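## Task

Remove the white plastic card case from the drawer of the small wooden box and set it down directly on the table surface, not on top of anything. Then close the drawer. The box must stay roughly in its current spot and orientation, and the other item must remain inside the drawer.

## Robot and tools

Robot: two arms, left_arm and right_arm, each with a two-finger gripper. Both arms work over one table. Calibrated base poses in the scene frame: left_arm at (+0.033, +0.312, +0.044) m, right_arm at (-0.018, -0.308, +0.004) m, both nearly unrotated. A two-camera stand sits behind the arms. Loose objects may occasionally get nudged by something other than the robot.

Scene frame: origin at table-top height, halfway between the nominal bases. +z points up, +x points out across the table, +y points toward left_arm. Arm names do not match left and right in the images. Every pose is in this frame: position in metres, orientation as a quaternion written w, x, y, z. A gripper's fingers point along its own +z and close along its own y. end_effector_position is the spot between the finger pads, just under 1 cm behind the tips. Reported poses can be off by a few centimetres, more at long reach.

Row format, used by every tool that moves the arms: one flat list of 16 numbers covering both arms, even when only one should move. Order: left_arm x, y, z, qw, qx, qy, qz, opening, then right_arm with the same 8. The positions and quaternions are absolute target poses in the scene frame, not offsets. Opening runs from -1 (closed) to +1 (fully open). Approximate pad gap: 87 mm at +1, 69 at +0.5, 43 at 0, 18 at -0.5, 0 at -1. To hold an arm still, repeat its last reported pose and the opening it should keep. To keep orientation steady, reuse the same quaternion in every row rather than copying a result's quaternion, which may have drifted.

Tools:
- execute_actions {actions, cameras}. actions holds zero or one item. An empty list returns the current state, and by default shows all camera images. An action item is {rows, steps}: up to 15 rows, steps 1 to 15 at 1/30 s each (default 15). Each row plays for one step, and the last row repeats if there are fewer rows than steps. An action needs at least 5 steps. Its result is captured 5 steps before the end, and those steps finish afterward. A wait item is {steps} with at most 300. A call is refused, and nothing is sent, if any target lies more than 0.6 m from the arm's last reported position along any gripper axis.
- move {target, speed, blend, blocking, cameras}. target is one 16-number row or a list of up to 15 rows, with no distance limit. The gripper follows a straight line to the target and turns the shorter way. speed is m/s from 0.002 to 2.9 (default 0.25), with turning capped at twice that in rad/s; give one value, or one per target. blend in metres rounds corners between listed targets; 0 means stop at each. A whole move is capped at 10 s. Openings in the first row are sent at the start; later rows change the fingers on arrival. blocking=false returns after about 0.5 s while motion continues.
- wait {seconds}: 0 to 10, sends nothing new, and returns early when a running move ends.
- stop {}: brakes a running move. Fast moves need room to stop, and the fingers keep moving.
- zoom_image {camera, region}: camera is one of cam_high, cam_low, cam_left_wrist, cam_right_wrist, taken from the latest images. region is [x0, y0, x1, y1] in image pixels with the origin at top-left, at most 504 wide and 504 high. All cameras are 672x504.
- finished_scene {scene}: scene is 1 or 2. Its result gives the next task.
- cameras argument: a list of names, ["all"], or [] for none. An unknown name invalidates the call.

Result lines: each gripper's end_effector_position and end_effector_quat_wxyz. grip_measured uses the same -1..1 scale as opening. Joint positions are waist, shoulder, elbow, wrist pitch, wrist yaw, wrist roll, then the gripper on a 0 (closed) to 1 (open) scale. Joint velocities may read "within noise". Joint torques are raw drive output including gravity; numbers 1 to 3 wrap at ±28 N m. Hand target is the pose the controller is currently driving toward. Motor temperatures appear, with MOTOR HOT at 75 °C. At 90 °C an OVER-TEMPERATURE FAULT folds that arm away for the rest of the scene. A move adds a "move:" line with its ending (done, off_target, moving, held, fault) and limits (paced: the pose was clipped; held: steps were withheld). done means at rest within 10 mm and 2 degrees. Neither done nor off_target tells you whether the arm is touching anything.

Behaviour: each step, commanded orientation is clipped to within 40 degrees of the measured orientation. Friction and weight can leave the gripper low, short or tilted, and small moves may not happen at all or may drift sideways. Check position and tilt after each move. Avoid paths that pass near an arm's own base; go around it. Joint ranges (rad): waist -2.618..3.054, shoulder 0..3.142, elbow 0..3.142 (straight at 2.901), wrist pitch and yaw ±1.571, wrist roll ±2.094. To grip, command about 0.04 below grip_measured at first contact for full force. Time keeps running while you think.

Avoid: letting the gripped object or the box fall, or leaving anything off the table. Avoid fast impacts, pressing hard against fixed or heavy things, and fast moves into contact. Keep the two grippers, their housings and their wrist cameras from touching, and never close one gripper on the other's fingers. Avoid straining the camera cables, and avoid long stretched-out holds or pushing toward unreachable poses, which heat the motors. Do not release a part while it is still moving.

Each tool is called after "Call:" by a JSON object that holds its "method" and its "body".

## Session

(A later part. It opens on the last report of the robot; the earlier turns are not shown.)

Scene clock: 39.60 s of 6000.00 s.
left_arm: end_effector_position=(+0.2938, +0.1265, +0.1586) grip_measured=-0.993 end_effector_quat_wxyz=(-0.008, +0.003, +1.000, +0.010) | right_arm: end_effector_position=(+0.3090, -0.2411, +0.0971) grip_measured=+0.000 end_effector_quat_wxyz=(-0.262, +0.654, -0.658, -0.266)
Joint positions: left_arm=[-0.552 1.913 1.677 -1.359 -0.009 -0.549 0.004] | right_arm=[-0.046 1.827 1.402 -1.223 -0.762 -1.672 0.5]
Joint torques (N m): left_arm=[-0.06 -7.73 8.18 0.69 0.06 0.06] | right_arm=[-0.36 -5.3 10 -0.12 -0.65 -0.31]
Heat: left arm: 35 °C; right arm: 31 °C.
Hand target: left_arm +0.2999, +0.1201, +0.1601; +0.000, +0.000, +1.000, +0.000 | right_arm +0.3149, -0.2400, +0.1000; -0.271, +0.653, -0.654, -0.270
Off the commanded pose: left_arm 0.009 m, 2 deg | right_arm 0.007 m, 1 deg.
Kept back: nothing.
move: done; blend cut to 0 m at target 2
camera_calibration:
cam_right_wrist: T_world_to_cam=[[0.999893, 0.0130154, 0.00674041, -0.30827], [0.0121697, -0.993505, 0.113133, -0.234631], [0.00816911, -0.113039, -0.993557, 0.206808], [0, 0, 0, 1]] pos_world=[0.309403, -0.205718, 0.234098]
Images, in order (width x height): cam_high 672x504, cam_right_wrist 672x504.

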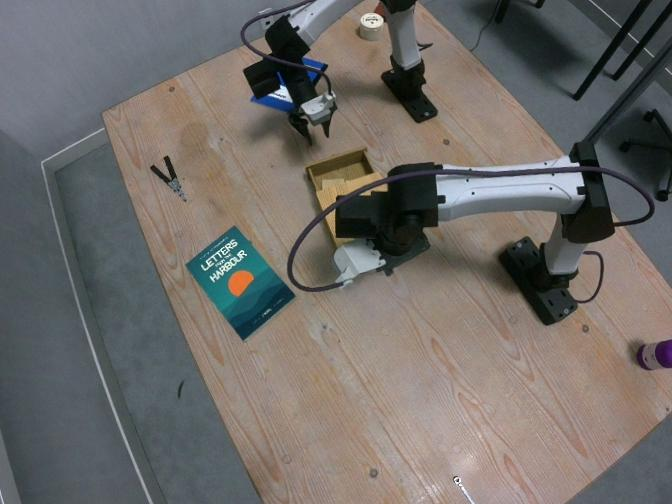

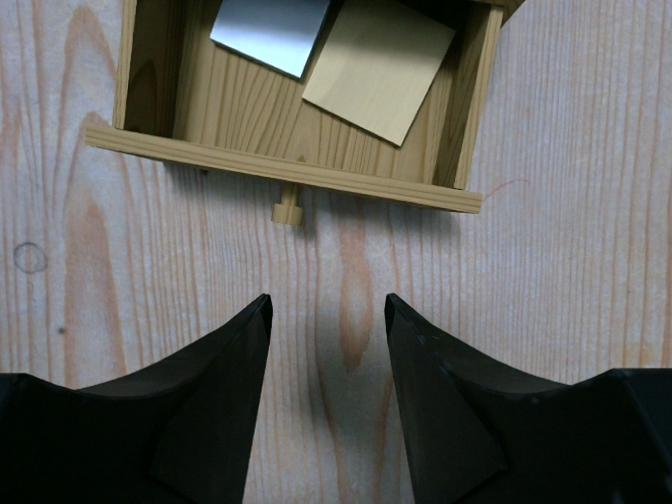

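Call:
{"method": "move", "body": {"target": [[0.2938,0.1265,0.1586,0,0,1,0,-1,0.285,-0.20,0.13,0.2601,-0.6102,0.7145,0.2221,-0.5],[0.2938,0.1265,0.1586,0,0,1,0,-1,0.272,-0.121,0.10,0.2601,-0.6102,0.7145,0.2221,-0.5]], "speed": 0.15, "blend": [0.02,0], "cameras": ["cam_right_wrist"]}}

Scene clock: 44.43 s of 6000.00 s.
left_arm: end_effector_position=(+0.2934, +0.1268, +0.1540) grip_measured=-0.993 end_effector_quat_wxyz=(-0.008, +0.003, +1.000, +0.011) | right_arm: end_effector_position=(+0.2685, -0.1230, +0.0899) grip_measured=-0.500 end_effector_quat_wxyz=(+0.239, -0.609, +0.720, +0.231)
Joint positions: left_arm=[-0.552 1.913 1.659 -1.342 -0.009 -0.549 0.004] | right_arm=[0.392 1.613 1.138 -0.751 -0.597 -0.936 0.25]
Joint torques (N m): left_arm=[0.51 -10.41 5.26 0.7 0.06 0.14] | right_arm=[0.49 -8.53 7.21 0.99 -0.33 -0.08]
Heat: left arm: 36 °C; right arm: 31 °C.
Hand target: left_arm +0.2938, +0.1266, +0.1586; +0.000, +0.000, +1.000, +0.000 | right_arm +0.2718, -0.1210, +0.0999; +0.260, -0.610, +0.715, +0.223
Off the commanded pose: left_arm 0.005 m, 2 deg | right_arm 0.011 m, 3 deg.
Kept back: nothing.
move: off_target (right_arm)
camera_calibration:
cam_right_wrist: T_world_to_cam=[[0.990635, -0.133164, -0.0301669, -0.281335], [-0.124601, -0.972032, 0.199067, -0.0843336], [-0.0558317, -0.193444, -0.979521, 0.219333], [0, 0, 0, 1]] pos_world=[0.280438, -0.0770099, 0.223143]
Images, in order (width x height): cam_right_wrist 672x504.

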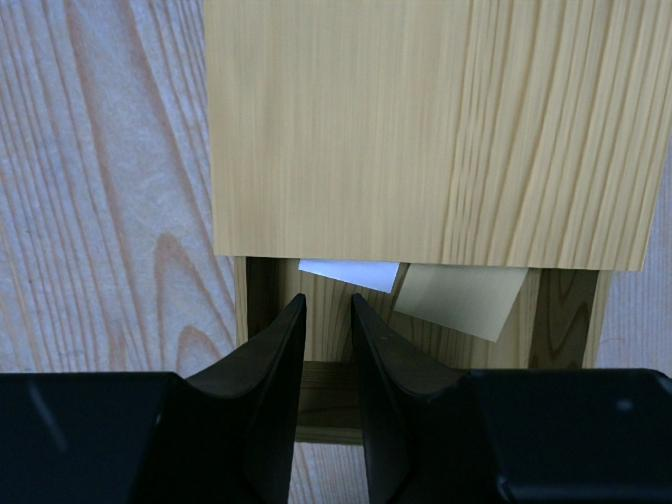

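Call:
{"method": "move", "body": {"target": [[0.2938,0.1265,0.1586,0,0,1,0,-1,0.273,-0.122,0.035,0.2601,-0.6102,0.7145,0.2221,-0.5],[0.2938,0.1265,0.1586,0,0,1,0,-1,0.273,-0.122,0.012,0.2601,-0.6102,0.7145,0.2221,-0.5]], "speed": [0.1,0.04], "blend": [0.01,0], "cameras": ["cam_right_wrist","cam_low"]}}

Scene clock: 46.17 s of 6000.00 s.
left_arm: end_effector_position=(+0.2934, +0.1268, +0.1540) grip_measured=-0.993 end_effector_quat_wxyz=(-0.008, +0.003, +1.000, +0.011) | right_arm: end_effector_position=(+0.2778, -0.1136, +0.0407) grip_measured=-0.500 end_effector_quat_wxyz=(+0.289, -0.611, +0.699, +0.233)
Joint positions: left_arm=[-0.552 1.913 1.659 -1.342 -0.009 -0.549 0.004] | right_arm=[0.39 1.655 0.932 -0.397 -0.634 -0.926 0.25]
Joint torques (N m): left_arm=[0.54 -10.44 5.33 0.7 0.07 0.12] | right_arm=[0.46 -1.95 4.04 1.16 0.08 -0.19]
Heat: left arm: 36 °C; right arm: 31 °C.
Hand target: left_arm +0.2938, +0.1266, +0.1586; +0.000, +0.000, +1.000, +0.000 | right_arm +0.2712, -0.1227, +0.0139; +0.260, -0.611, +0.714, +0.222
Off the commanded pose: left_arm 0.005 m, 2 deg | right_arm 0.030 m, 4 deg.
Kept back: nothing.
move: off_target (right_arm)
camera_calibration:
cam_right_wrist: T_world_to_cam=[[0.990788, -0.129193, 0.0406014, -0.293365], [-0.133181, -0.983888, 0.119274, -0.0599392], [0.0245378, -0.123583, -0.992031, 0.159677], [0, 0, 0, 1]] pos_world=[0.278762, -0.0771409, 0.177465]
Images, in order (width x height): cam_low 672x504, cam_right_wrist 672x504.

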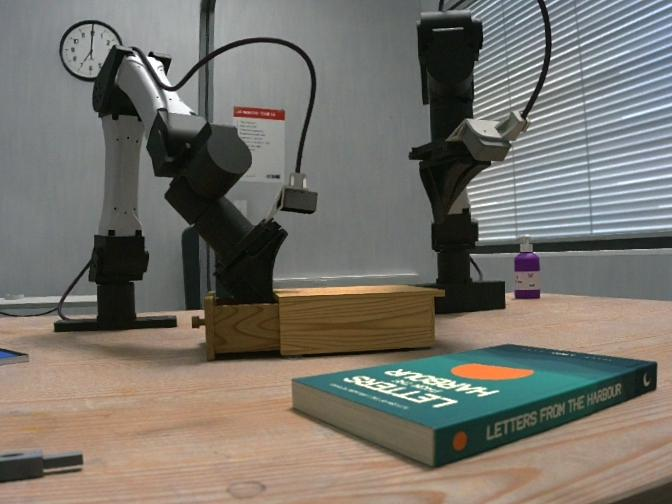

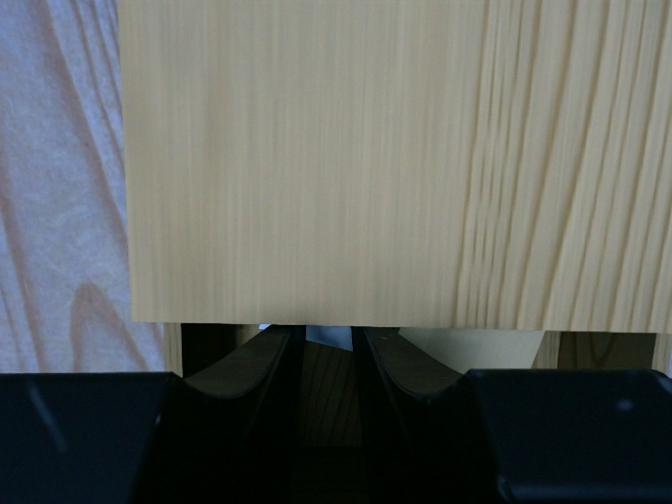

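Call:
{"method": "move", "body": {"target": [[0.2938,0.1265,0.1586,0,0,1,0,-1,0.268,-0.137,0.06,0.2601,-0.6102,0.7145,0.2221,-0.5],[0.2938,0.1265,0.1586,0,0,1,0,-1,0.268,-0.137,0.016,0.2601,-0.6102,0.7145,0.2221,-0.5]], "speed": [0.1,0.05], "cameras": ["cam_right_wrist","cam_low"]}}

Call:
{"method": "zoom_image", "body": {"camera": "cam_low", "region": [150, 200, 350, 380]}}

Scene clock: 48.53 s of 6000.00 s.
left_arm: end_effector_position=(+0.2934, +0.1268, +0.1540) grip_measured=-0.993 end_effector_quat_wxyz=(-0.008, +0.003, +1.000, +0.011) | right_arm: end_effector_position=(+0.2678, -0.1318, +0.0321) grip_measured=-0.500 end_effector_quat_wxyz=(+0.271, -0.610, +0.709, +0.229)
Joint positions: left_arm=[-0.552 1.913 1.659 -1.342 -0.009 -0.549 0.004] | right_arm=[0.355 1.639 0.899 -0.441 -0.627 -0.969 0.25]
Joint torques (N m): left_arm=[0.47 -10.43 5.3 0.69 0.05 0.12] | right_arm=[-0.39 -2.96 5.23 1.13 -0.15 -0.24]
Heat: left arm: 36 °C; right arm: 31 °C.
Hand target: left_arm +0.2938, +0.1266, +0.1586; +0.000, +0.000, +1.000, +0.000 | right_arm +0.2672, -0.1372, +0.0167; +0.260, -0.610, +0.714, +0.222
Off the commanded pose: left_arm 0.005 m, 2 deg | right_arm 0.017 m, 2 deg.
Kept back: nothing.
move: off_target (right_arm)
camera_calibration:
cam_right_wrist: T_world_to_cam=[[0.99079, -0.134116, 0.0186608, -0.285375], [-0.135388, -0.978774, 0.153859, -0.0780071], [-0.00237027, -0.154968, -0.987917, 0.152077], [0, 0, 0, 1]] pos_world=[0.272546, -0.0910575, 0.167567]
Images, in order (width x height): cam_low 672x504, cam_right_wrist 672x504.

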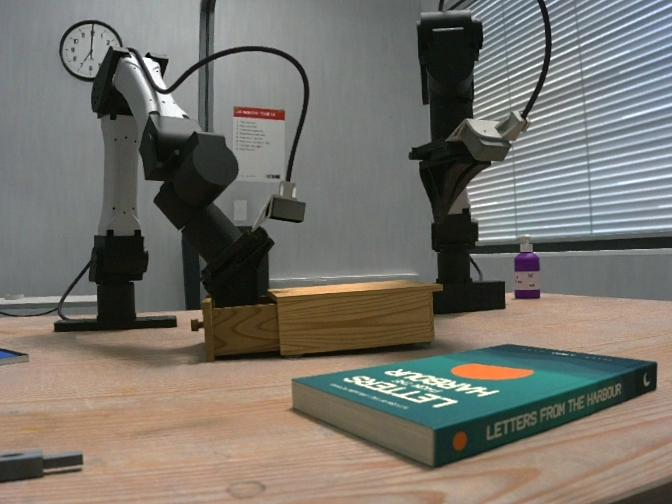

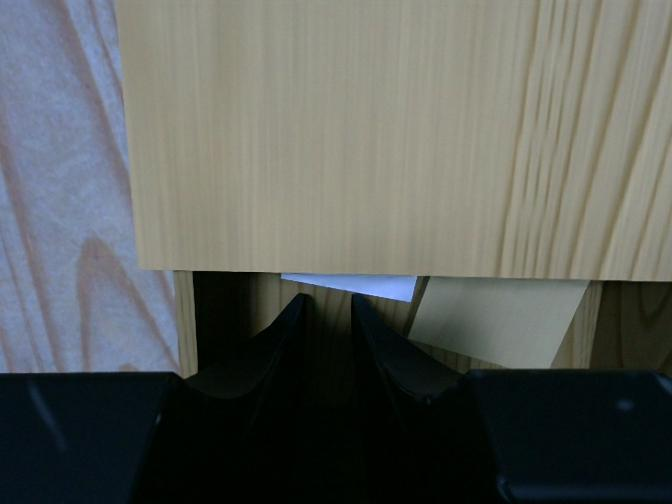

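Scaled by 2.520 from the camera's 672x504 image, which has a finer 960x720 frame.

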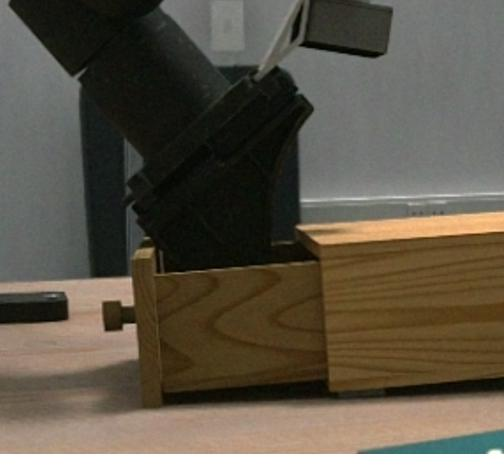

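Call:
{"method": "move", "body": {"target": [[0.2938,0.1265,0.1586,0,0,1,0,-1,0.268,-0.128,0.065,0.1968,-0.6273,0.7345,0.1681,-0.5],[0.2938,0.1265,0.1586,0,0,1,0,-1,0.269,-0.125,0.018,0.1968,-0.6273,0.7345,0.1681,-0.5]], "speed": [0.1,0.05], "cameras": ["cam_right_wrist","cam_low"]}}

Call:
{"method": "zoom_image", "body": {"camera": "cam_low", "region": [150, 200, 350, 380]}}

Scene clock: 51.47 s of 6000.00 s.
left_arm: end_effector_position=(+0.2934, +0.1268, +0.1540) grip_measured=-0.993 end_effector_quat_wxyz=(-0.008, +0.003, +1.000, +0.011) | right_arm: end_effector_position=(+0.2680, -0.1282, +0.0319) grip_measured=-0.500 end_effector_quat_wxyz=(+0.200, -0.625, +0.735, +0.169)
Joint positions: left_arm=[-0.552 1.913 1.659 -1.342 -0.009 -0.549 0.004] | right_arm=[0.46 1.695 1.028 -0.587 -0.432 -0.909 0.25]
Joint torques (N m): left_arm=[0.5 -10.47 5.3 0.69 0.04 0.13] | right_arm=[1.09 -3.45 5.56 1.19 -0.25 -0.11]
Heat: left arm: 37 °C; right arm: 31 °C.
Hand target: left_arm +0.2938, +0.1266, +0.1586; +0.000, +0.000, +1.000, +0.000 | right_arm +0.2683, -0.1255, +0.0185; +0.196, -0.627, +0.735, +0.168
Off the commanded pose: left_arm 0.005 m, 2 deg | right_arm 0.014 m, 0 deg.
Kept back: nothing.
move: off_target (right_arm)
camera_calibration:
cam_right_wrist: T_world_to_cam=[[0.989657, -0.143085, 0.0103253, -0.285683], [-0.137974, -0.929655, 0.34162, -0.0734119], [-0.0392817, -0.339511, -0.939781, 0.137203], [0, 0, 0, 1]] pos_world=[0.277989, -0.0625428, 0.156969]
Images, in order (width x height): cam_low 672x504, cam_right_wrist 672x504.

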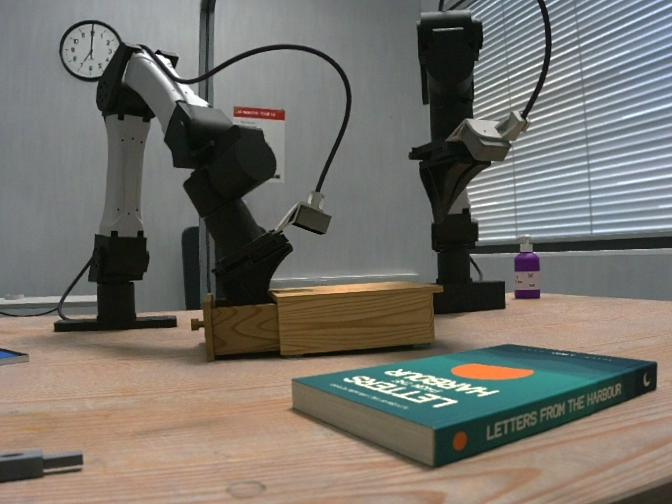

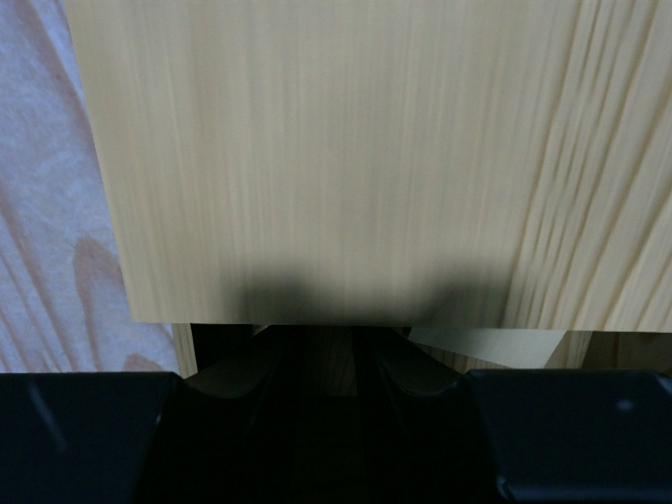

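Scaled by 2.520 from the camera's 672x504 image, which has a finer 960x720 frame.

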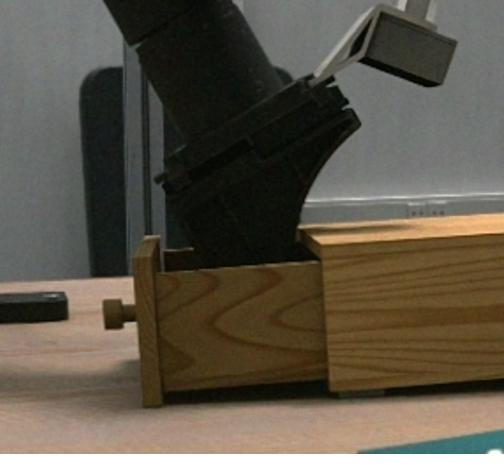

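Call:
{"method": "move", "body": {"target": [[0.2938,0.1265,0.1586,0,0,1,0,-1,0.268,-0.123,0.075,0.3032,-0.5956,0.6974,0.2589,-0.6],[0.2938,0.1265,0.1586,0,0,1,0,-1,0.268,-0.124,0.022,0.3032,-0.5956,0.6974,0.2589,-0.6]], "speed": [0.1,0.05], "cameras": ["cam_right_wrist","cam_low"]}}

Call:
{"method": "zoom_image", "body": {"camera": "cam_low", "region": [150, 200, 350, 380]}}

Scene clock: 55.10 s of 6000.00 s.
left_arm: end_effector_position=(+0.2934, +0.1268, +0.1540) grip_measured=-0.993 end_effector_quat_wxyz=(-0.008, +0.003, +1.000, +0.011) | right_arm: end_effector_position=(+0.2692, -0.1191, +0.0346) grip_measured=-0.600 end_effector_quat_wxyz=(+0.313, -0.597, +0.691, +0.261)
Joint positions: left_arm=[-0.552 1.913 1.659 -1.342 -0.009 -0.549 0.004] | right_arm=[0.342 1.63 0.84 -0.311 -0.724 -0.934 0.2]
Joint torques (N m): left_arm=[0.5 -10.45 5.27 0.69 0.05 0.13] | right_arm=[-0.72 -3.48 5.56 1.13 -0.31 -0.25]
Motor temperatures (°C): left_arm=[25 38 36 30 24 26 23] | right_arm=[25 31 30 28 27 28 27]
Heat: left arm: 38 °C; right arm: 31 °C.
Hand target: left_arm +0.2938, +0.1266, +0.1586; +0.000, +0.000, +1.000, +0.000 | right_arm +0.2677, -0.1242, +0.0225; +0.303, -0.596, +0.697, +0.259
Off the commanded pose: left_arm 0.005 m, 2 deg | right_arm 0.014 m, 1 deg.
Kept back: nothing.
move: off_target (right_arm)
camera_calibration:
cam_right_wrist: T_world_to_cam=[[0.990522, -0.134665, 0.027049, -0.285431], [-0.135673, -0.989957, 0.0397179, -0.0631506], [0.0214288, -0.0430112, -0.998845, 0.163895], [0, 0, 0, 1]] pos_world=[0.270645, -0.0939045, 0.173934]
Images, in order (width x height): cam_low 672x504, cam_right_wrist 672x504.

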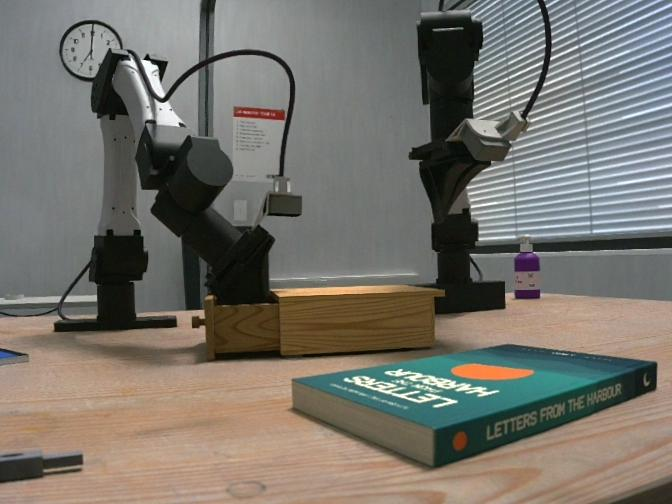

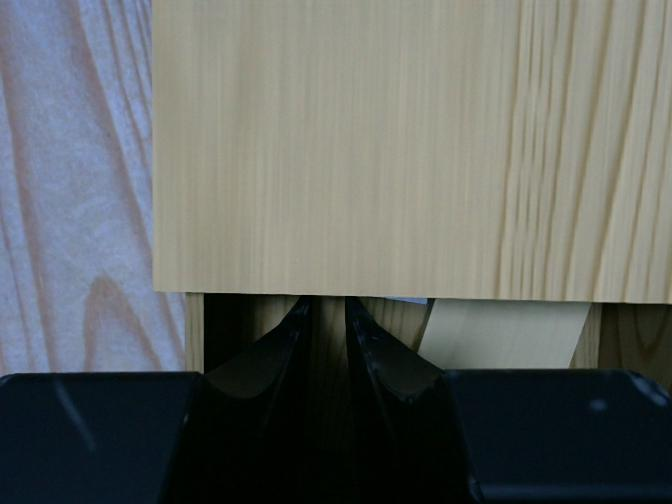

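Scaled by 2.520 from the camera's 672x504 image, which has a finer 960x720 frame.

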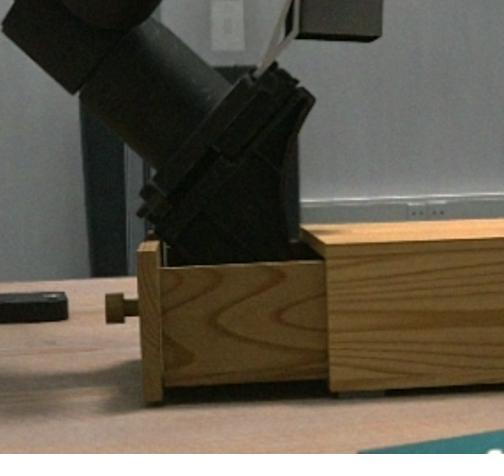

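Call:
{"method": "move", "body": {"target": [[0.2938,0.1265,0.1586,0,0,1,0,-1,0.268,-0.13,0.13,0.3032,-0.5956,0.6974,0.2589,-0.6],[0.30,0.17,0.17,0,0,1,0,-1,0.274,-0.135,0.13,0.0136,0.0773,0.9818,0.1731,-1],[0.30,0.17,0.17,0,0,1,0,-1,0.274,-0.128,0.075,0.0136,0.0773,0.9818,0.1731,-1]], "speed": [0.12,0.35,0.12], "cameras": ["cam_right_wrist","cam_low"]}}

Scene clock: 61.87 s of 6000.00 s.
left_arm: end_effector_position=(+0.3047, +0.1676, +0.1640) grip_measured=-0.993 end_effector_quat_wxyz=(-0.001, -0.001, +1.000, +0.006) | right_arm: end_effector_position=(+0.2706, -0.1301, +0.0805) grip_measured=-0.973 end_effector_quat_wxyz=(+0.010, +0.077, +0.981, +0.177)
Joint positions: left_arm=[-0.433 1.857 1.627 -1.348 -0.009 -0.44 0.004] | right_arm=[0.36 1.809 1.345 -0.942 -0.318 0.512 0.013]
Joint torques (N m): left_arm=[0.49 -10.29 5.31 0.49 0.06 0.24] | right_arm=[0.81 -6.02 7.42 0.7 -0.01 -0.11]
Heat: left arm: 40 °C; right arm: 32 °C.
Hand target: left_arm +0.3001, +0.1700, +0.1699; +0.000, +0.000, +1.000, +0.000 | right_arm +0.2739, -0.1280, +0.0752; +0.014, +0.077, +0.982, +0.173
Off the commanded pose: left_arm 0.008 m, 1 deg | right_arm 0.007 m, 1 deg.
Kept back: nothing.
move: done
camera_calibration:
cam_right_wrist: T_world_to_cam=[[-0.126577, -0.927787, -0.350985, -0.0599177], [-0.66814, -0.181787, 0.721487, 0.118775], [-0.73319, 0.32583, -0.596881, 0.428961], [0, 0, 0, 1]] pos_world=[0.386284, -0.173768, 0.149314]
Images, in order (width x height): cam_low 672x504, cam_right_wrist 672x504.

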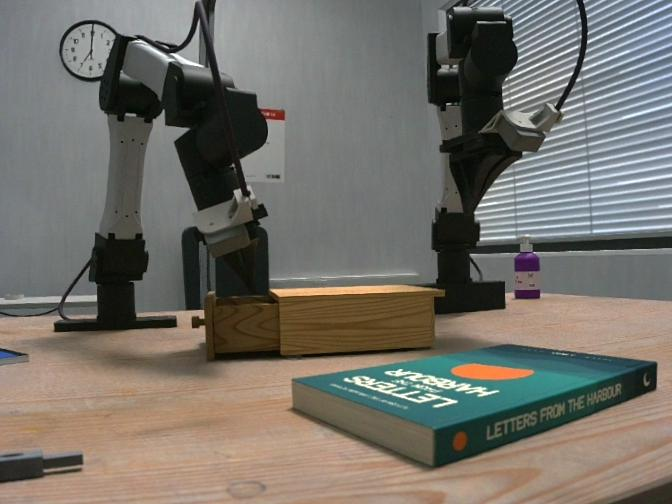

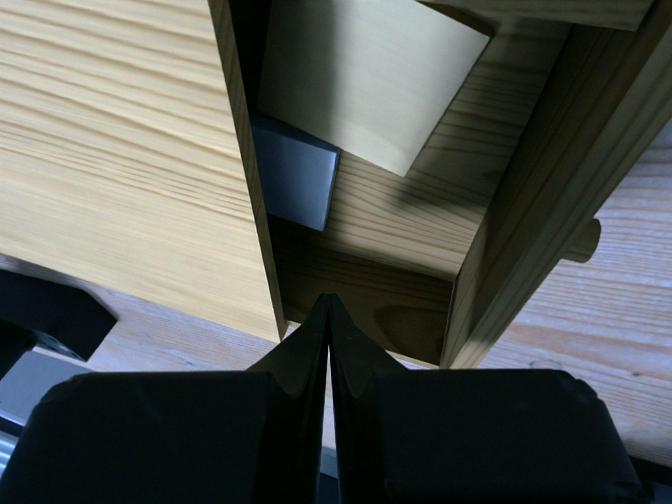

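Call:
{"method": "move", "body": {"target": [[0.30,0.17,0.17,0,0,1,0,-1,0.275,-0.124,0.04,0.0136,0.0773,0.9818,0.1731,-1],[0.30,0.17,0.17,0,0,1,0,-1,0.275,-0.124,0.017,0.0136,0.0773,0.9818,0.1731,-1]], "speed": [0.1,0.04], "blend": [0.01,0], "cameras": ["cam_right_wrist","cam_low"]}}

Scene clock: 63.27 s of 6000.00 s.
left_arm: end_effector_position=(+0.3047, +0.1676, +0.1640) grip_measured=-0.993 end_effector_quat_wxyz=(-0.001, -0.001, +1.000, +0.006) | right_arm: end_effector_position=(+0.2712, -0.1260, +0.0302) grip_measured=-0.973 end_effector_quat_wxyz=(+0.008, +0.078, +0.981, +0.177)
Joint positions: left_arm=[-0.433 1.857 1.627 -1.348 -0.009 -0.44 0.004] | right_arm=[0.37 1.878 1.223 -0.751 -0.318 0.524 0.013]
Joint torques (N m): left_arm=[0.49 -10.28 5.31 0.5 0.06 0.23] | right_arm=[0.94 -5.2 5.49 1.01 -0.01 -0.11]
Heat: left arm: 40 °C; right arm: 32 °C.
Hand target: left_arm +0.3001, +0.1700, +0.1699; +0.000, +0.000, +1.000, +0.000 | right_arm +0.2745, -0.1242, +0.0176; +0.013, +0.077, +0.982, +0.173
Off the commanded pose: left_arm 0.008 m, 1 deg | right_arm 0.014 m, 1 deg.
Kept back: nothing.
move: off_target (right_arm)
camera_calibration:
cam_right_wrist: T_world_to_cam=[[-0.129, -0.927401, -0.351122, -0.0729655], [-0.665658, -0.181466, 0.723858, 0.155447], [-0.735023, 0.327105, -0.593922, 0.398657], [0, 0, 0, 1]] pos_world=[0.387084, -0.169862, 0.0986301]
Images, in order (width x height): cam_low 672x504, cam_right_wrist 672x504.

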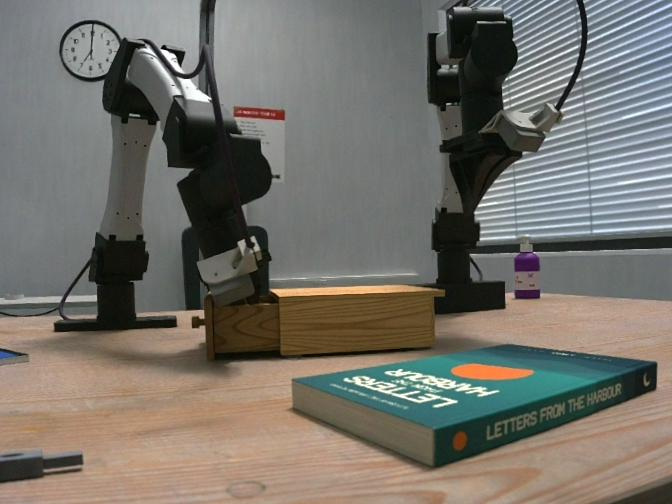

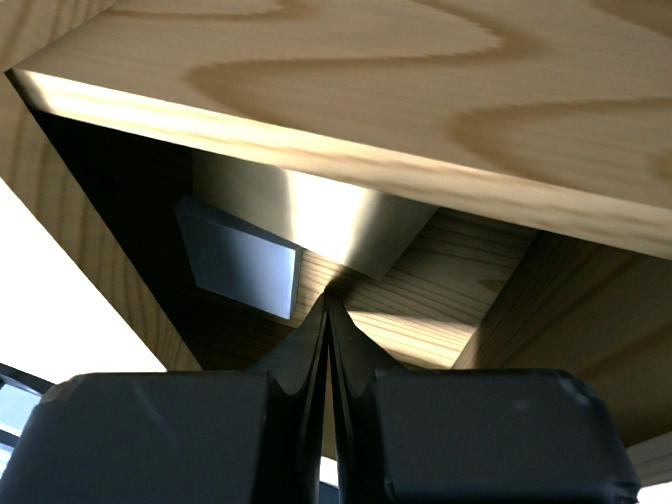

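Call:
{"method": "move", "body": {"target": [[0.30,0.17,0.17,0,0,1,0,-1,0.273,-0.122,0.055,0.0136,0.0773,0.9818,0.1731,-1],[0.30,0.17,0.17,0,0,1,0,-1,0.273,-0.101,0.05,0.0136,0.0773,0.9818,0.1731,-1],[0.30,0.17,0.17,0,0,1,0,-1,0.273,-0.101,0.02,0.0136,0.0773,0.9818,0.1731,-1]], "speed": [0.1,0.06,0.04], "blend": [0,0,0], "cameras": ["cam_right_wrist","cam_high"]}}

Call:
{"method": "zoom_image", "body": {"camera": "cam_high", "region": [290, 140, 430, 280]}}

Scene clock: 66.63 s of 6000.00 s.
left_arm: end_effector_position=(+0.3047, +0.1676, +0.1640) grip_measured=-0.993 end_effector_quat_wxyz=(-0.001, -0.001, +1.000, +0.006) | right_arm: end_effector_position=(+0.2661, -0.1064, +0.0375) grip_measured=-0.973 end_effector_quat_wxyz=(+0.005, +0.078, +0.983, +0.169)
Joint positions: left_arm=[-0.433 1.857 1.627 -1.348 -0.009 -0.44 0.004] | right_arm=[0.434 1.88 1.26 -0.78 -0.294 0.589 0.013]
Joint torques (N m): left_arm=[0.5 -10.28 5.29 0.5 0.05 0.23] | right_arm=[0.72 -4.55 4.86 1.28 -0.14 -0.1]
Heat: left arm: 41 °C; right arm: 32 °C.
Hand target: left_arm +0.3001, +0.1700, +0.1699; +0.000, +0.000, +1.000, +0.000 | right_arm +0.2720, -0.1017, +0.0210; +0.013, +0.077, +0.982, +0.173
Off the commanded pose: left_arm 0.008 m, 1 deg | right_arm 0.020 m, 1 deg.
Kept back: nothing.
move: off_target (right_arm)
camera_calibration:
cam_right_wrist: T_world_to_cam=[[-0.131626, -0.933259, -0.334219, -0.0535441], [-0.660484, -0.16885, 0.731608, 0.150089], [-0.739212, 0.317045, -0.594178, 0.392843], [0, 0, 0, 1]] pos_world=[0.382478, -0.149177, 0.105716]
Images, in order (width x height): cam_high 672x504, cam_right_wrist 672x504.

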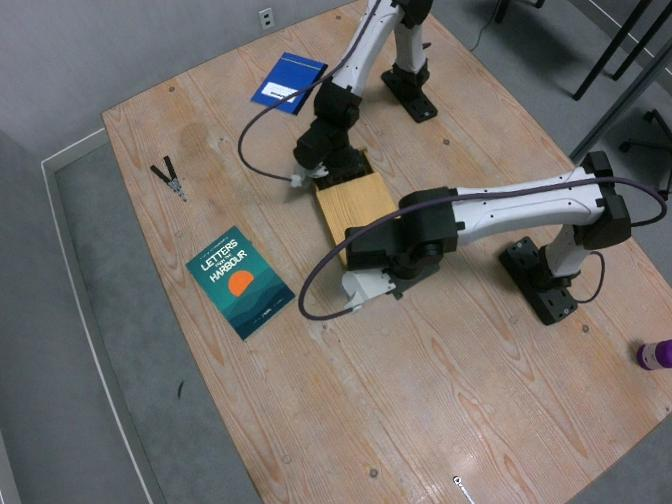

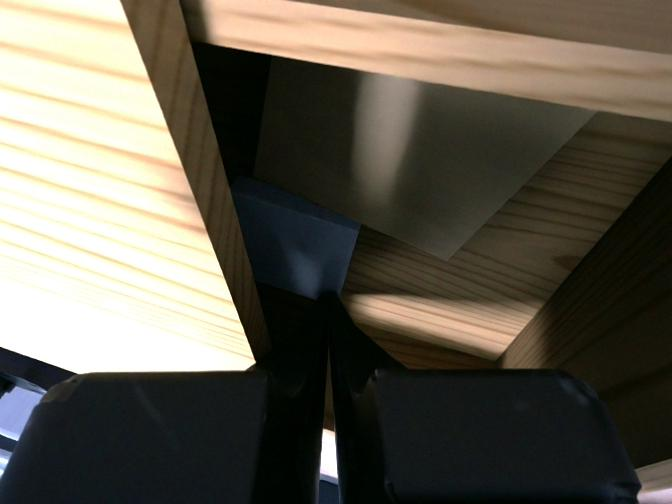

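Scaled by 3.600 from the camera's 672x504 image, which has a finer 960x720 frame.

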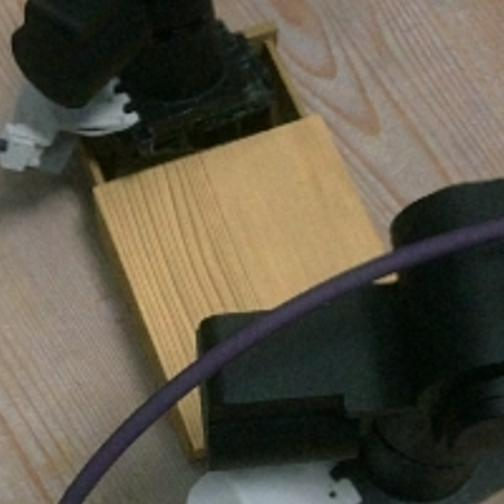

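Call:
{"method": "move", "body": {"target": [[0.30,0.17,0.17,0,0,1,0,-1,0.288,-0.106,0.055,0.0136,0.0773,0.9818,0.1731,-1],[0.30,0.17,0.17,0,0,1,0,-1,0.29,-0.107,0.015,0.0136,0.0773,0.9818,0.1731,-1]], "speed": [0.1,0.04], "cameras": ["cam_right_wrist","cam_low"]}}

Call:
{"method": "zoom_image", "body": {"camera": "cam_low", "region": [150, 200, 350, 380]}}

Scene clock: 68.93 s of 6000.00 s.
left_arm: end_effector_position=(+0.3047, +0.1676, +0.1640) grip_measured=-0.993 end_effector_quat_wxyz=(-0.001, -0.001, +1.000, +0.006) | right_arm: end_effector_position=(+0.2823, -0.1082, +0.0377) grip_measured=-0.973 end_effector_quat_wxyz=(+0.002, +0.086, +0.980, +0.179)
Joint positions: left_arm=[-0.433 1.857 1.627 -1.348 -0.009 -0.44 0.004] | right_arm=[0.402 1.928 1.32 -0.794 -0.319 0.574 0.013]
Joint torques (N m): left_arm=[0.54 -10.25 5.3 0.5 0.05 0.23] | right_arm=[0.35 -4.41 4.72 1.23 0.08 -0.36]
Heat: left arm: 41 °C; right arm: 32 °C.
Hand target: left_arm +0.3001, +0.1700, +0.1699; +0.000, +0.000, +1.000, +0.000 | right_arm +0.2887, -0.1078, +0.0163; +0.013, +0.077, +0.982, +0.173
Off the commanded pose: left_arm 0.008 m, 1 deg | right_arm 0.024 m, 2 deg.
Kept back: nothing.
move: off_target (right_arm)
camera_calibration:
cam_right_wrist: T_world_to_cam=[[-0.146971, -0.923968, -0.353104, -0.0468986], [-0.65831, -0.175067, 0.732106, 0.159027], [-0.738259, 0.34005, -0.582528, 0.407325], [0, 0, 0, 1]] pos_world=[0.398508, -0.154003, 0.104293]
Images, in order (width x height): cam_low 672x504, cam_right_wrist 672x504.

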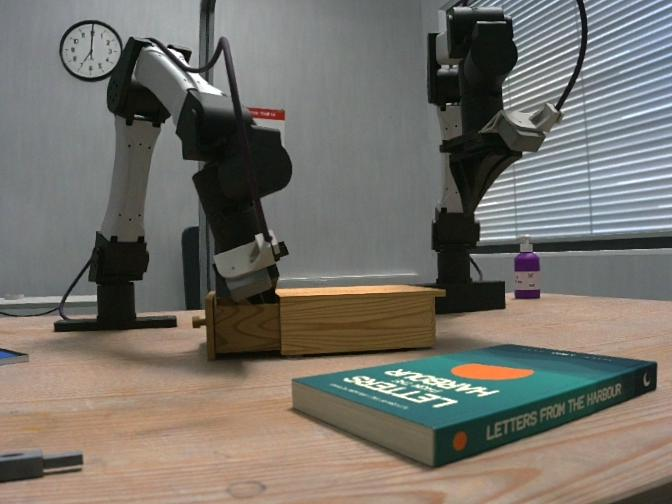

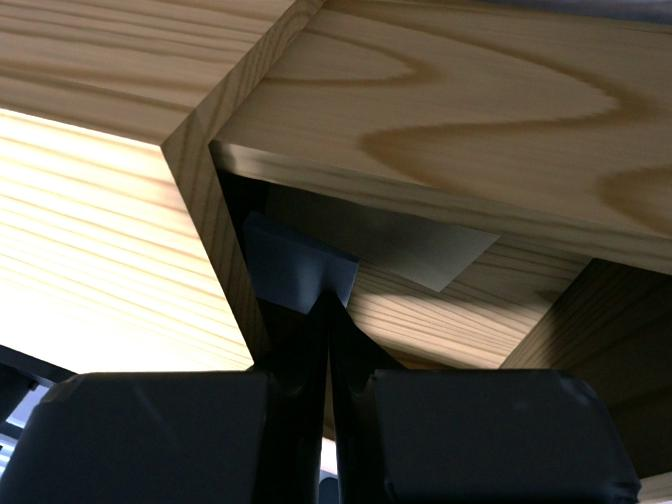

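Scaled by 2.520 from the camera's 672x504 image, which has a finer 960x720 frame.

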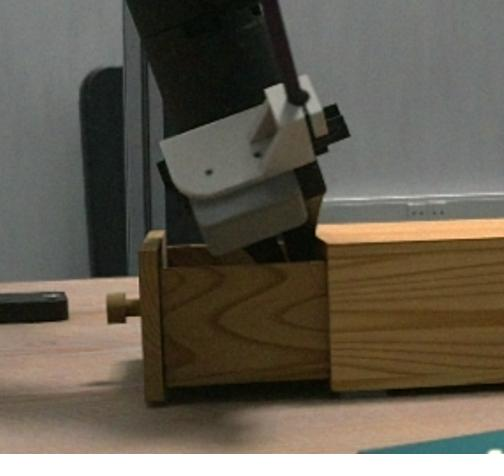

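Call:
{"method": "move", "body": {"target": [[0.30,0.19,0.17,0,0,1,0,-1,0.285,-0.115,0.11,0.0136,0.0773,0.9818,0.1731,-1],[0.30,0.25,0.17,0,0,1,0,-1,0.29,-0.22,0.15,0.0,0.0773,0.997,0.0,-0.5],[0.30,0.25,0.17,0,0,1,0,-1,0.288,-0.25,0.09,0.2910,-0.6000,0.7026,0.2485,0]], "speed": [0.12,0.3,0.3], "blend": [0.01,0.03,0], "cameras": ["cam_right_wrist","cam_high"]}}

Call:
{"method": "zoom_image", "body": {"camera": "cam_high", "region": [290, 140, 430, 280]}}

Scene clock: 78.23 s of 6000.00 s.
left_arm: end_effector_position=(+0.3003, +0.2506, +0.1664) grip_measured=-0.993 end_effector_quat_wxyz=(-0.012, -0.002, +1.000, +0.007) | right_arm: end_effector_position=(+0.2852, -0.2508, +0.0887) grip_measured=+0.000 end_effector_quat_wxyz=(+0.286, -0.602, +0.706, +0.241)
Joint positions: left_arm=[-0.197 1.757 1.509 -1.348 -0.009 -0.206 0.004] | right_arm=[-0.086 1.656 1.167 -1.035 -0.764 -1.509 0.5]
Joint torques (N m): left_arm=[0.25 -9.22 5.27 0.7 0.08 0.22] | right_arm=[-0.51 -4.45 8.69 0.11 -0.68 -0.31]
Motor temperatures (°C): left_arm=[25 44 36 29 24 26 23] | right_arm=[25 32 31 28 27 28 27]
Heat: left arm: 44 °C; right arm: 32 °C.
Hand target: left_arm +0.3000, +0.2500, +0.1701; +0.000, +0.000, +1.000, +0.000 | right_arm +0.2879, -0.2500, +0.0900; +0.291, -0.600, +0.703, +0.248
Off the commanded pose: left_arm 0.004 m, 2 deg | right_arm 0.003 m, 1 deg.
Kept back: nothing.
move: done; blend cut to 0 m at target 2
camera_calibration:
cam_right_wrist: T_world_to_cam=[[0.989517, -0.143392, 0.0171899, -0.321517], [-0.144417, -0.983044, 0.112995, -0.195691], [0.000695802, -0.114293, -0.993447, 0.199451], [0, 0, 0, 1]] pos_world=[0.289746, -0.21568, 0.225783]
Images, in order (width x height): cam_high 672x504, cam_right_wrist 672x504.

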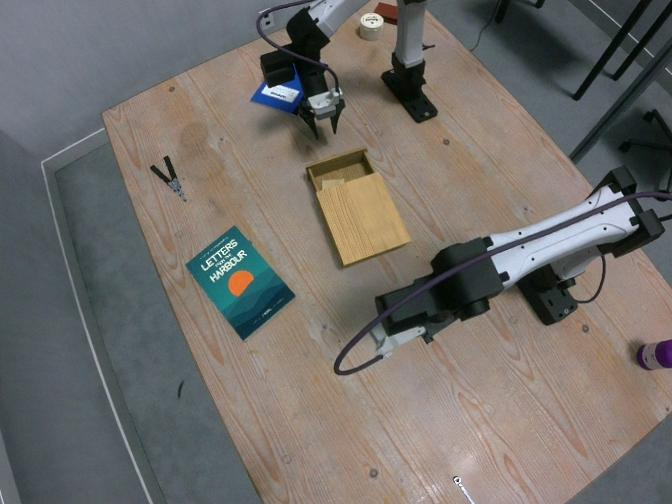

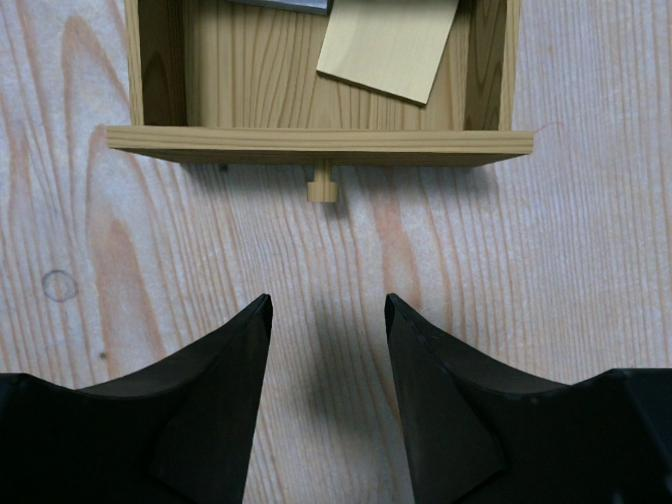

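Scaled by 3.600 from the camera's 672x504 image, which has a finer 960x720 frame.

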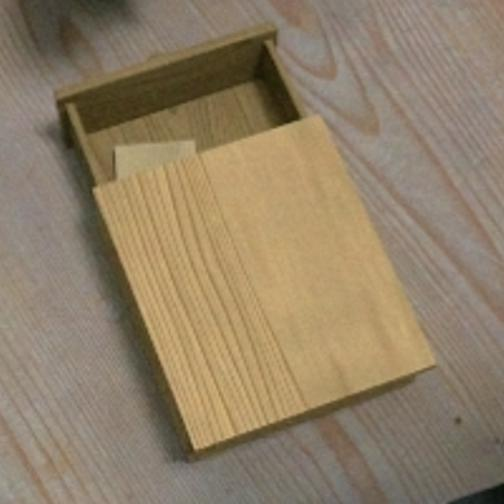

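Call:
{"method": "move", "body": {"target": [[0.30,0.26,0.17,0,0,1,0,-1,0.2885,-0.211,0.041,0.2910,-0.6000,0.7026,0.2485,0],[0.30,0.26,0.17,0,0,1,0,-1,0.2885,-0.211,0.041,0.2910,-0.6000,0.7026,0.2485,-0.9],[0.30,0.26,0.17,0,0,1,0,-1,0.322,-0.221,0.041,0.2706,-0.6533,0.6533,0.2706,-0.9]], "speed": [0.12,0.05,0.07], "cameras": ["cam_right_wrist","cam_high"]}}

Call:
{"method": "zoom_image", "body": {"camera": "cam_high", "region": [290, 140, 430, 280]}}

Scene clock: 81.80 s of 6000.00 s.
left_arm: end_effector_position=(+0.3000, +0.2598, +0.1664) grip_measured=-0.993 end_effector_quat_wxyz=(-0.012, -0.001, +1.000, +0.007) | right_arm: end_effector_position=(+0.3138, -0.2160, +0.0434) grip_measured=-0.590 end_effector_quat_wxyz=(-0.269, +0.650, -0.655, -0.278)
Joint positions: left_arm=[-0.169 1.75 1.501 -1.347 -0.009 -0.175 0.004] | right_arm=[0.017 1.893 1.256 -0.96 -0.793 -1.586 0.205]
Joint torques (N m): left_arm=[0.49 -9.17 5.29 0.7 0.08 0.22] | right_arm=[-1.09 -5.27 9.22 0.11 -0.37 -0.35]
Heat: left arm: 44 °C; right arm: 32 °C.
Hand target: left_arm +0.2999, +0.2600, +0.1700; +0.000, +0.000, +1.000, +0.000 | right_arm +0.3217, -0.2210, +0.0411; -0.271, +0.653, -0.653, -0.271
Off the commanded pose: left_arm 0.004 m, 2 deg | right_arm 0.010 m, 1 deg.
Kept back: nothing.
move: done
camera_calibration:
cam_right_wrist: T_world_to_cam=[[0.999906, 0.0136546, -0.00109748, -0.312525], [0.0136984, -0.99624, 0.0855473, -0.203547], [0.0000747576, -0.0855543, -0.996334, 0.16489], [0, 0, 0, 1]] pos_world=[0.315271, -0.184408, 0.181356]
Images, in order (width x height): cam_high 672x504, cam_right_wrist 672x504.

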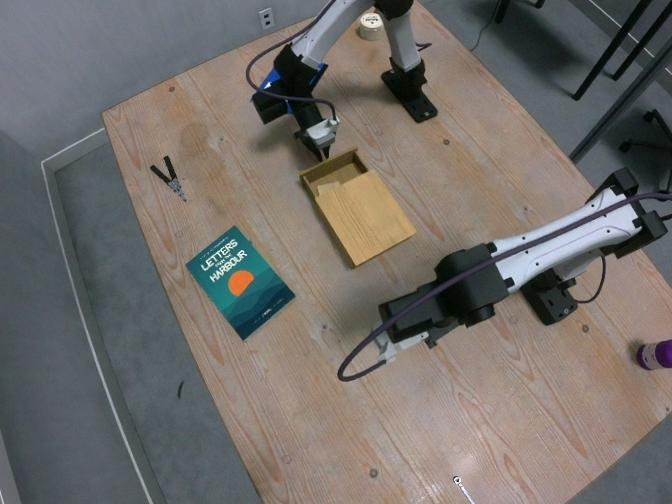

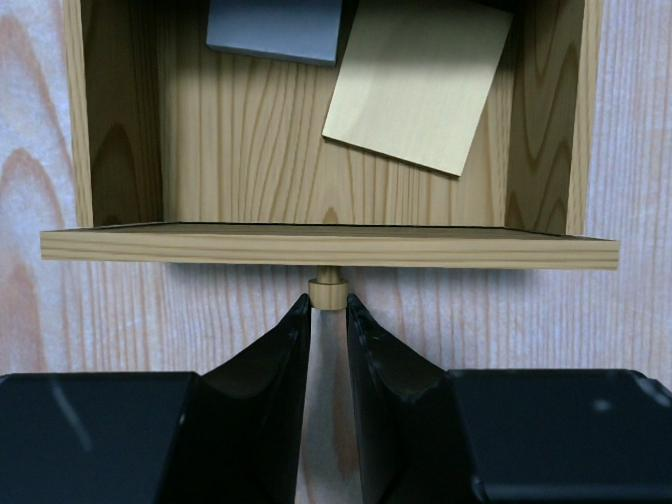

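Scaled by 3.600 from the camera's 672x504 image, which has a finer 960x720 frame.

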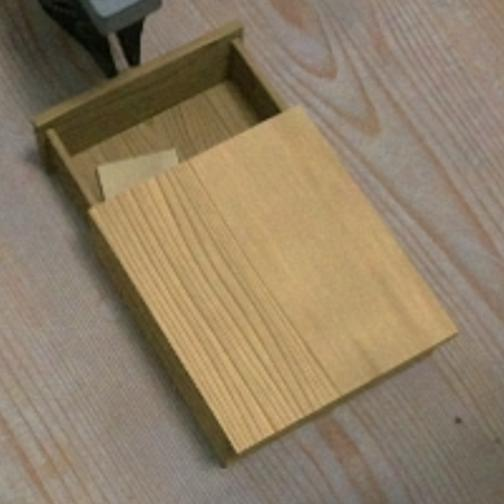

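Call:
{"method": "execute_actions", "body": {"actions": [{"rows":[[0.30,0.26,0.17,0,0,1,0,-1,0.320,-0.195,0.041,0.2706,-0.6533,0.6533,0.2706,-0.9],[0.30,0.26,0.17,0,0,1,0,-1,0.320,-0.170,0.041,0.2706,-0.6533,0.6533,0.2706,-0.9]],"steps":15}], "cameras": ["cam_right_wrist","cam_high"]}}

Call:
{"method": "zoom_image", "body": {"camera": "cam_high", "region": [290, 140, 430, 280]}}

Scene clock: 83.47 s of 6000.00 s.
left_arm: end_effector_position=(+0.3000, +0.2598, +0.1664) grip_measured=-0.993 end_effector_quat_wxyz=(-0.012, -0.001, +1.000, +0.007) | right_arm: end_effector_position=(+0.3169, -0.1711, +0.0414) grip_measured=-0.590 end_effector_quat_wxyz=(-0.262, +0.662, -0.646, -0.276)
Joint positions: left_arm=[-0.169 1.75 1.501 -1.347 -0.009 -0.175 0.004] | right_arm=[0.155 1.893 1.252 -0.844 -0.777 -1.435 0.205]
Joint velocities: left_arm=[within noise] | right_arm=[-0.007 0.012 -0.081 0.081 -0.007 0.256 -0.002]
Joint torques (N m): left_arm=[0.49 -9.17 5.29 0.69 0.07 0.23] | right_arm=[0.09 -8.01 5.6 0.58 -0.37 -0.05]
Heat: left arm: 44 °C; right arm: 32 °C.
Steps of this call (1-40: nothing new was sent; 41-50: this action's first 10). Readings (end_effector_position of left_arm | right_arm):
41: (+0.3000, +0.2598, +0.1664) | (+0.3135, -0.2132, +0.0434)
42: (+0.3000, +0.2598, +0.1664) | (+0.3139, -0.2102, +0.0425)
44: (+0.3000, +0.2598, +0.1664) | (+0.3153, -0.1959, +0.0415)
48: (+0.3000, +0.2598, +0.1664) | (+0.3163, -0.1725, +0.0419)
50: the state above
camera_calibration:
cam_right_wrist: T_world_to_cam=[[0.999018, 0.0441411, 0.00377372, -0.310934], [0.0435589, -0.994226, 0.0980699, -0.168349], [0.00808085, -0.0978092, -0.995172, 0.162072], [0, 0, 0, 1]] pos_world=[0.316652, -0.1378, 0.178973]
Images, in order (width x height): cam_high 672x504, cam_right_wrist 672x504.

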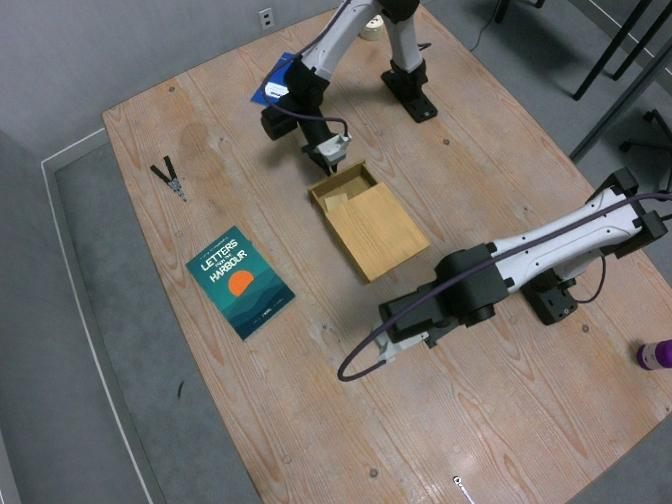

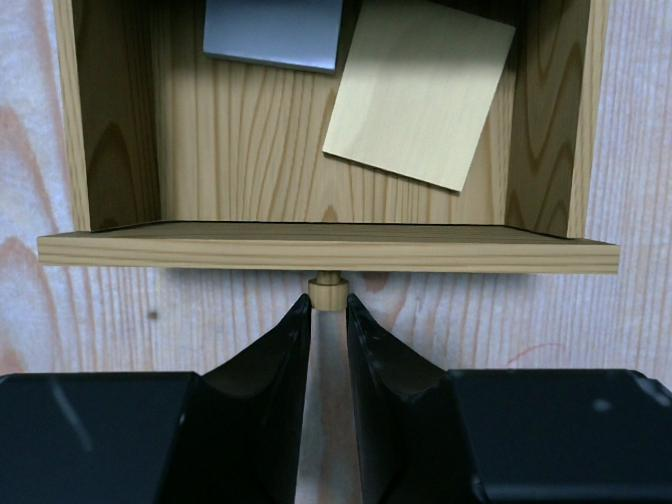

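Scaled by 3.600 from the camera's 672x504 image, which has a finer 960x720 frame.

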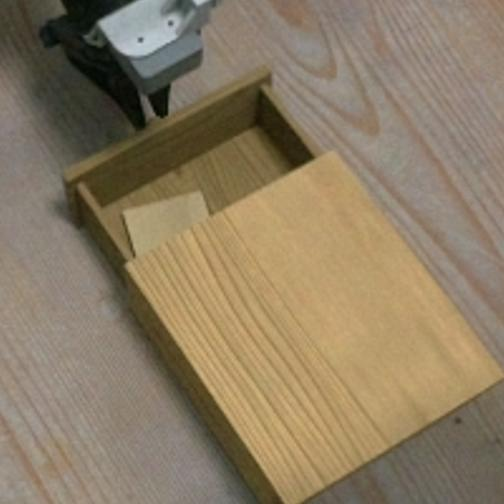

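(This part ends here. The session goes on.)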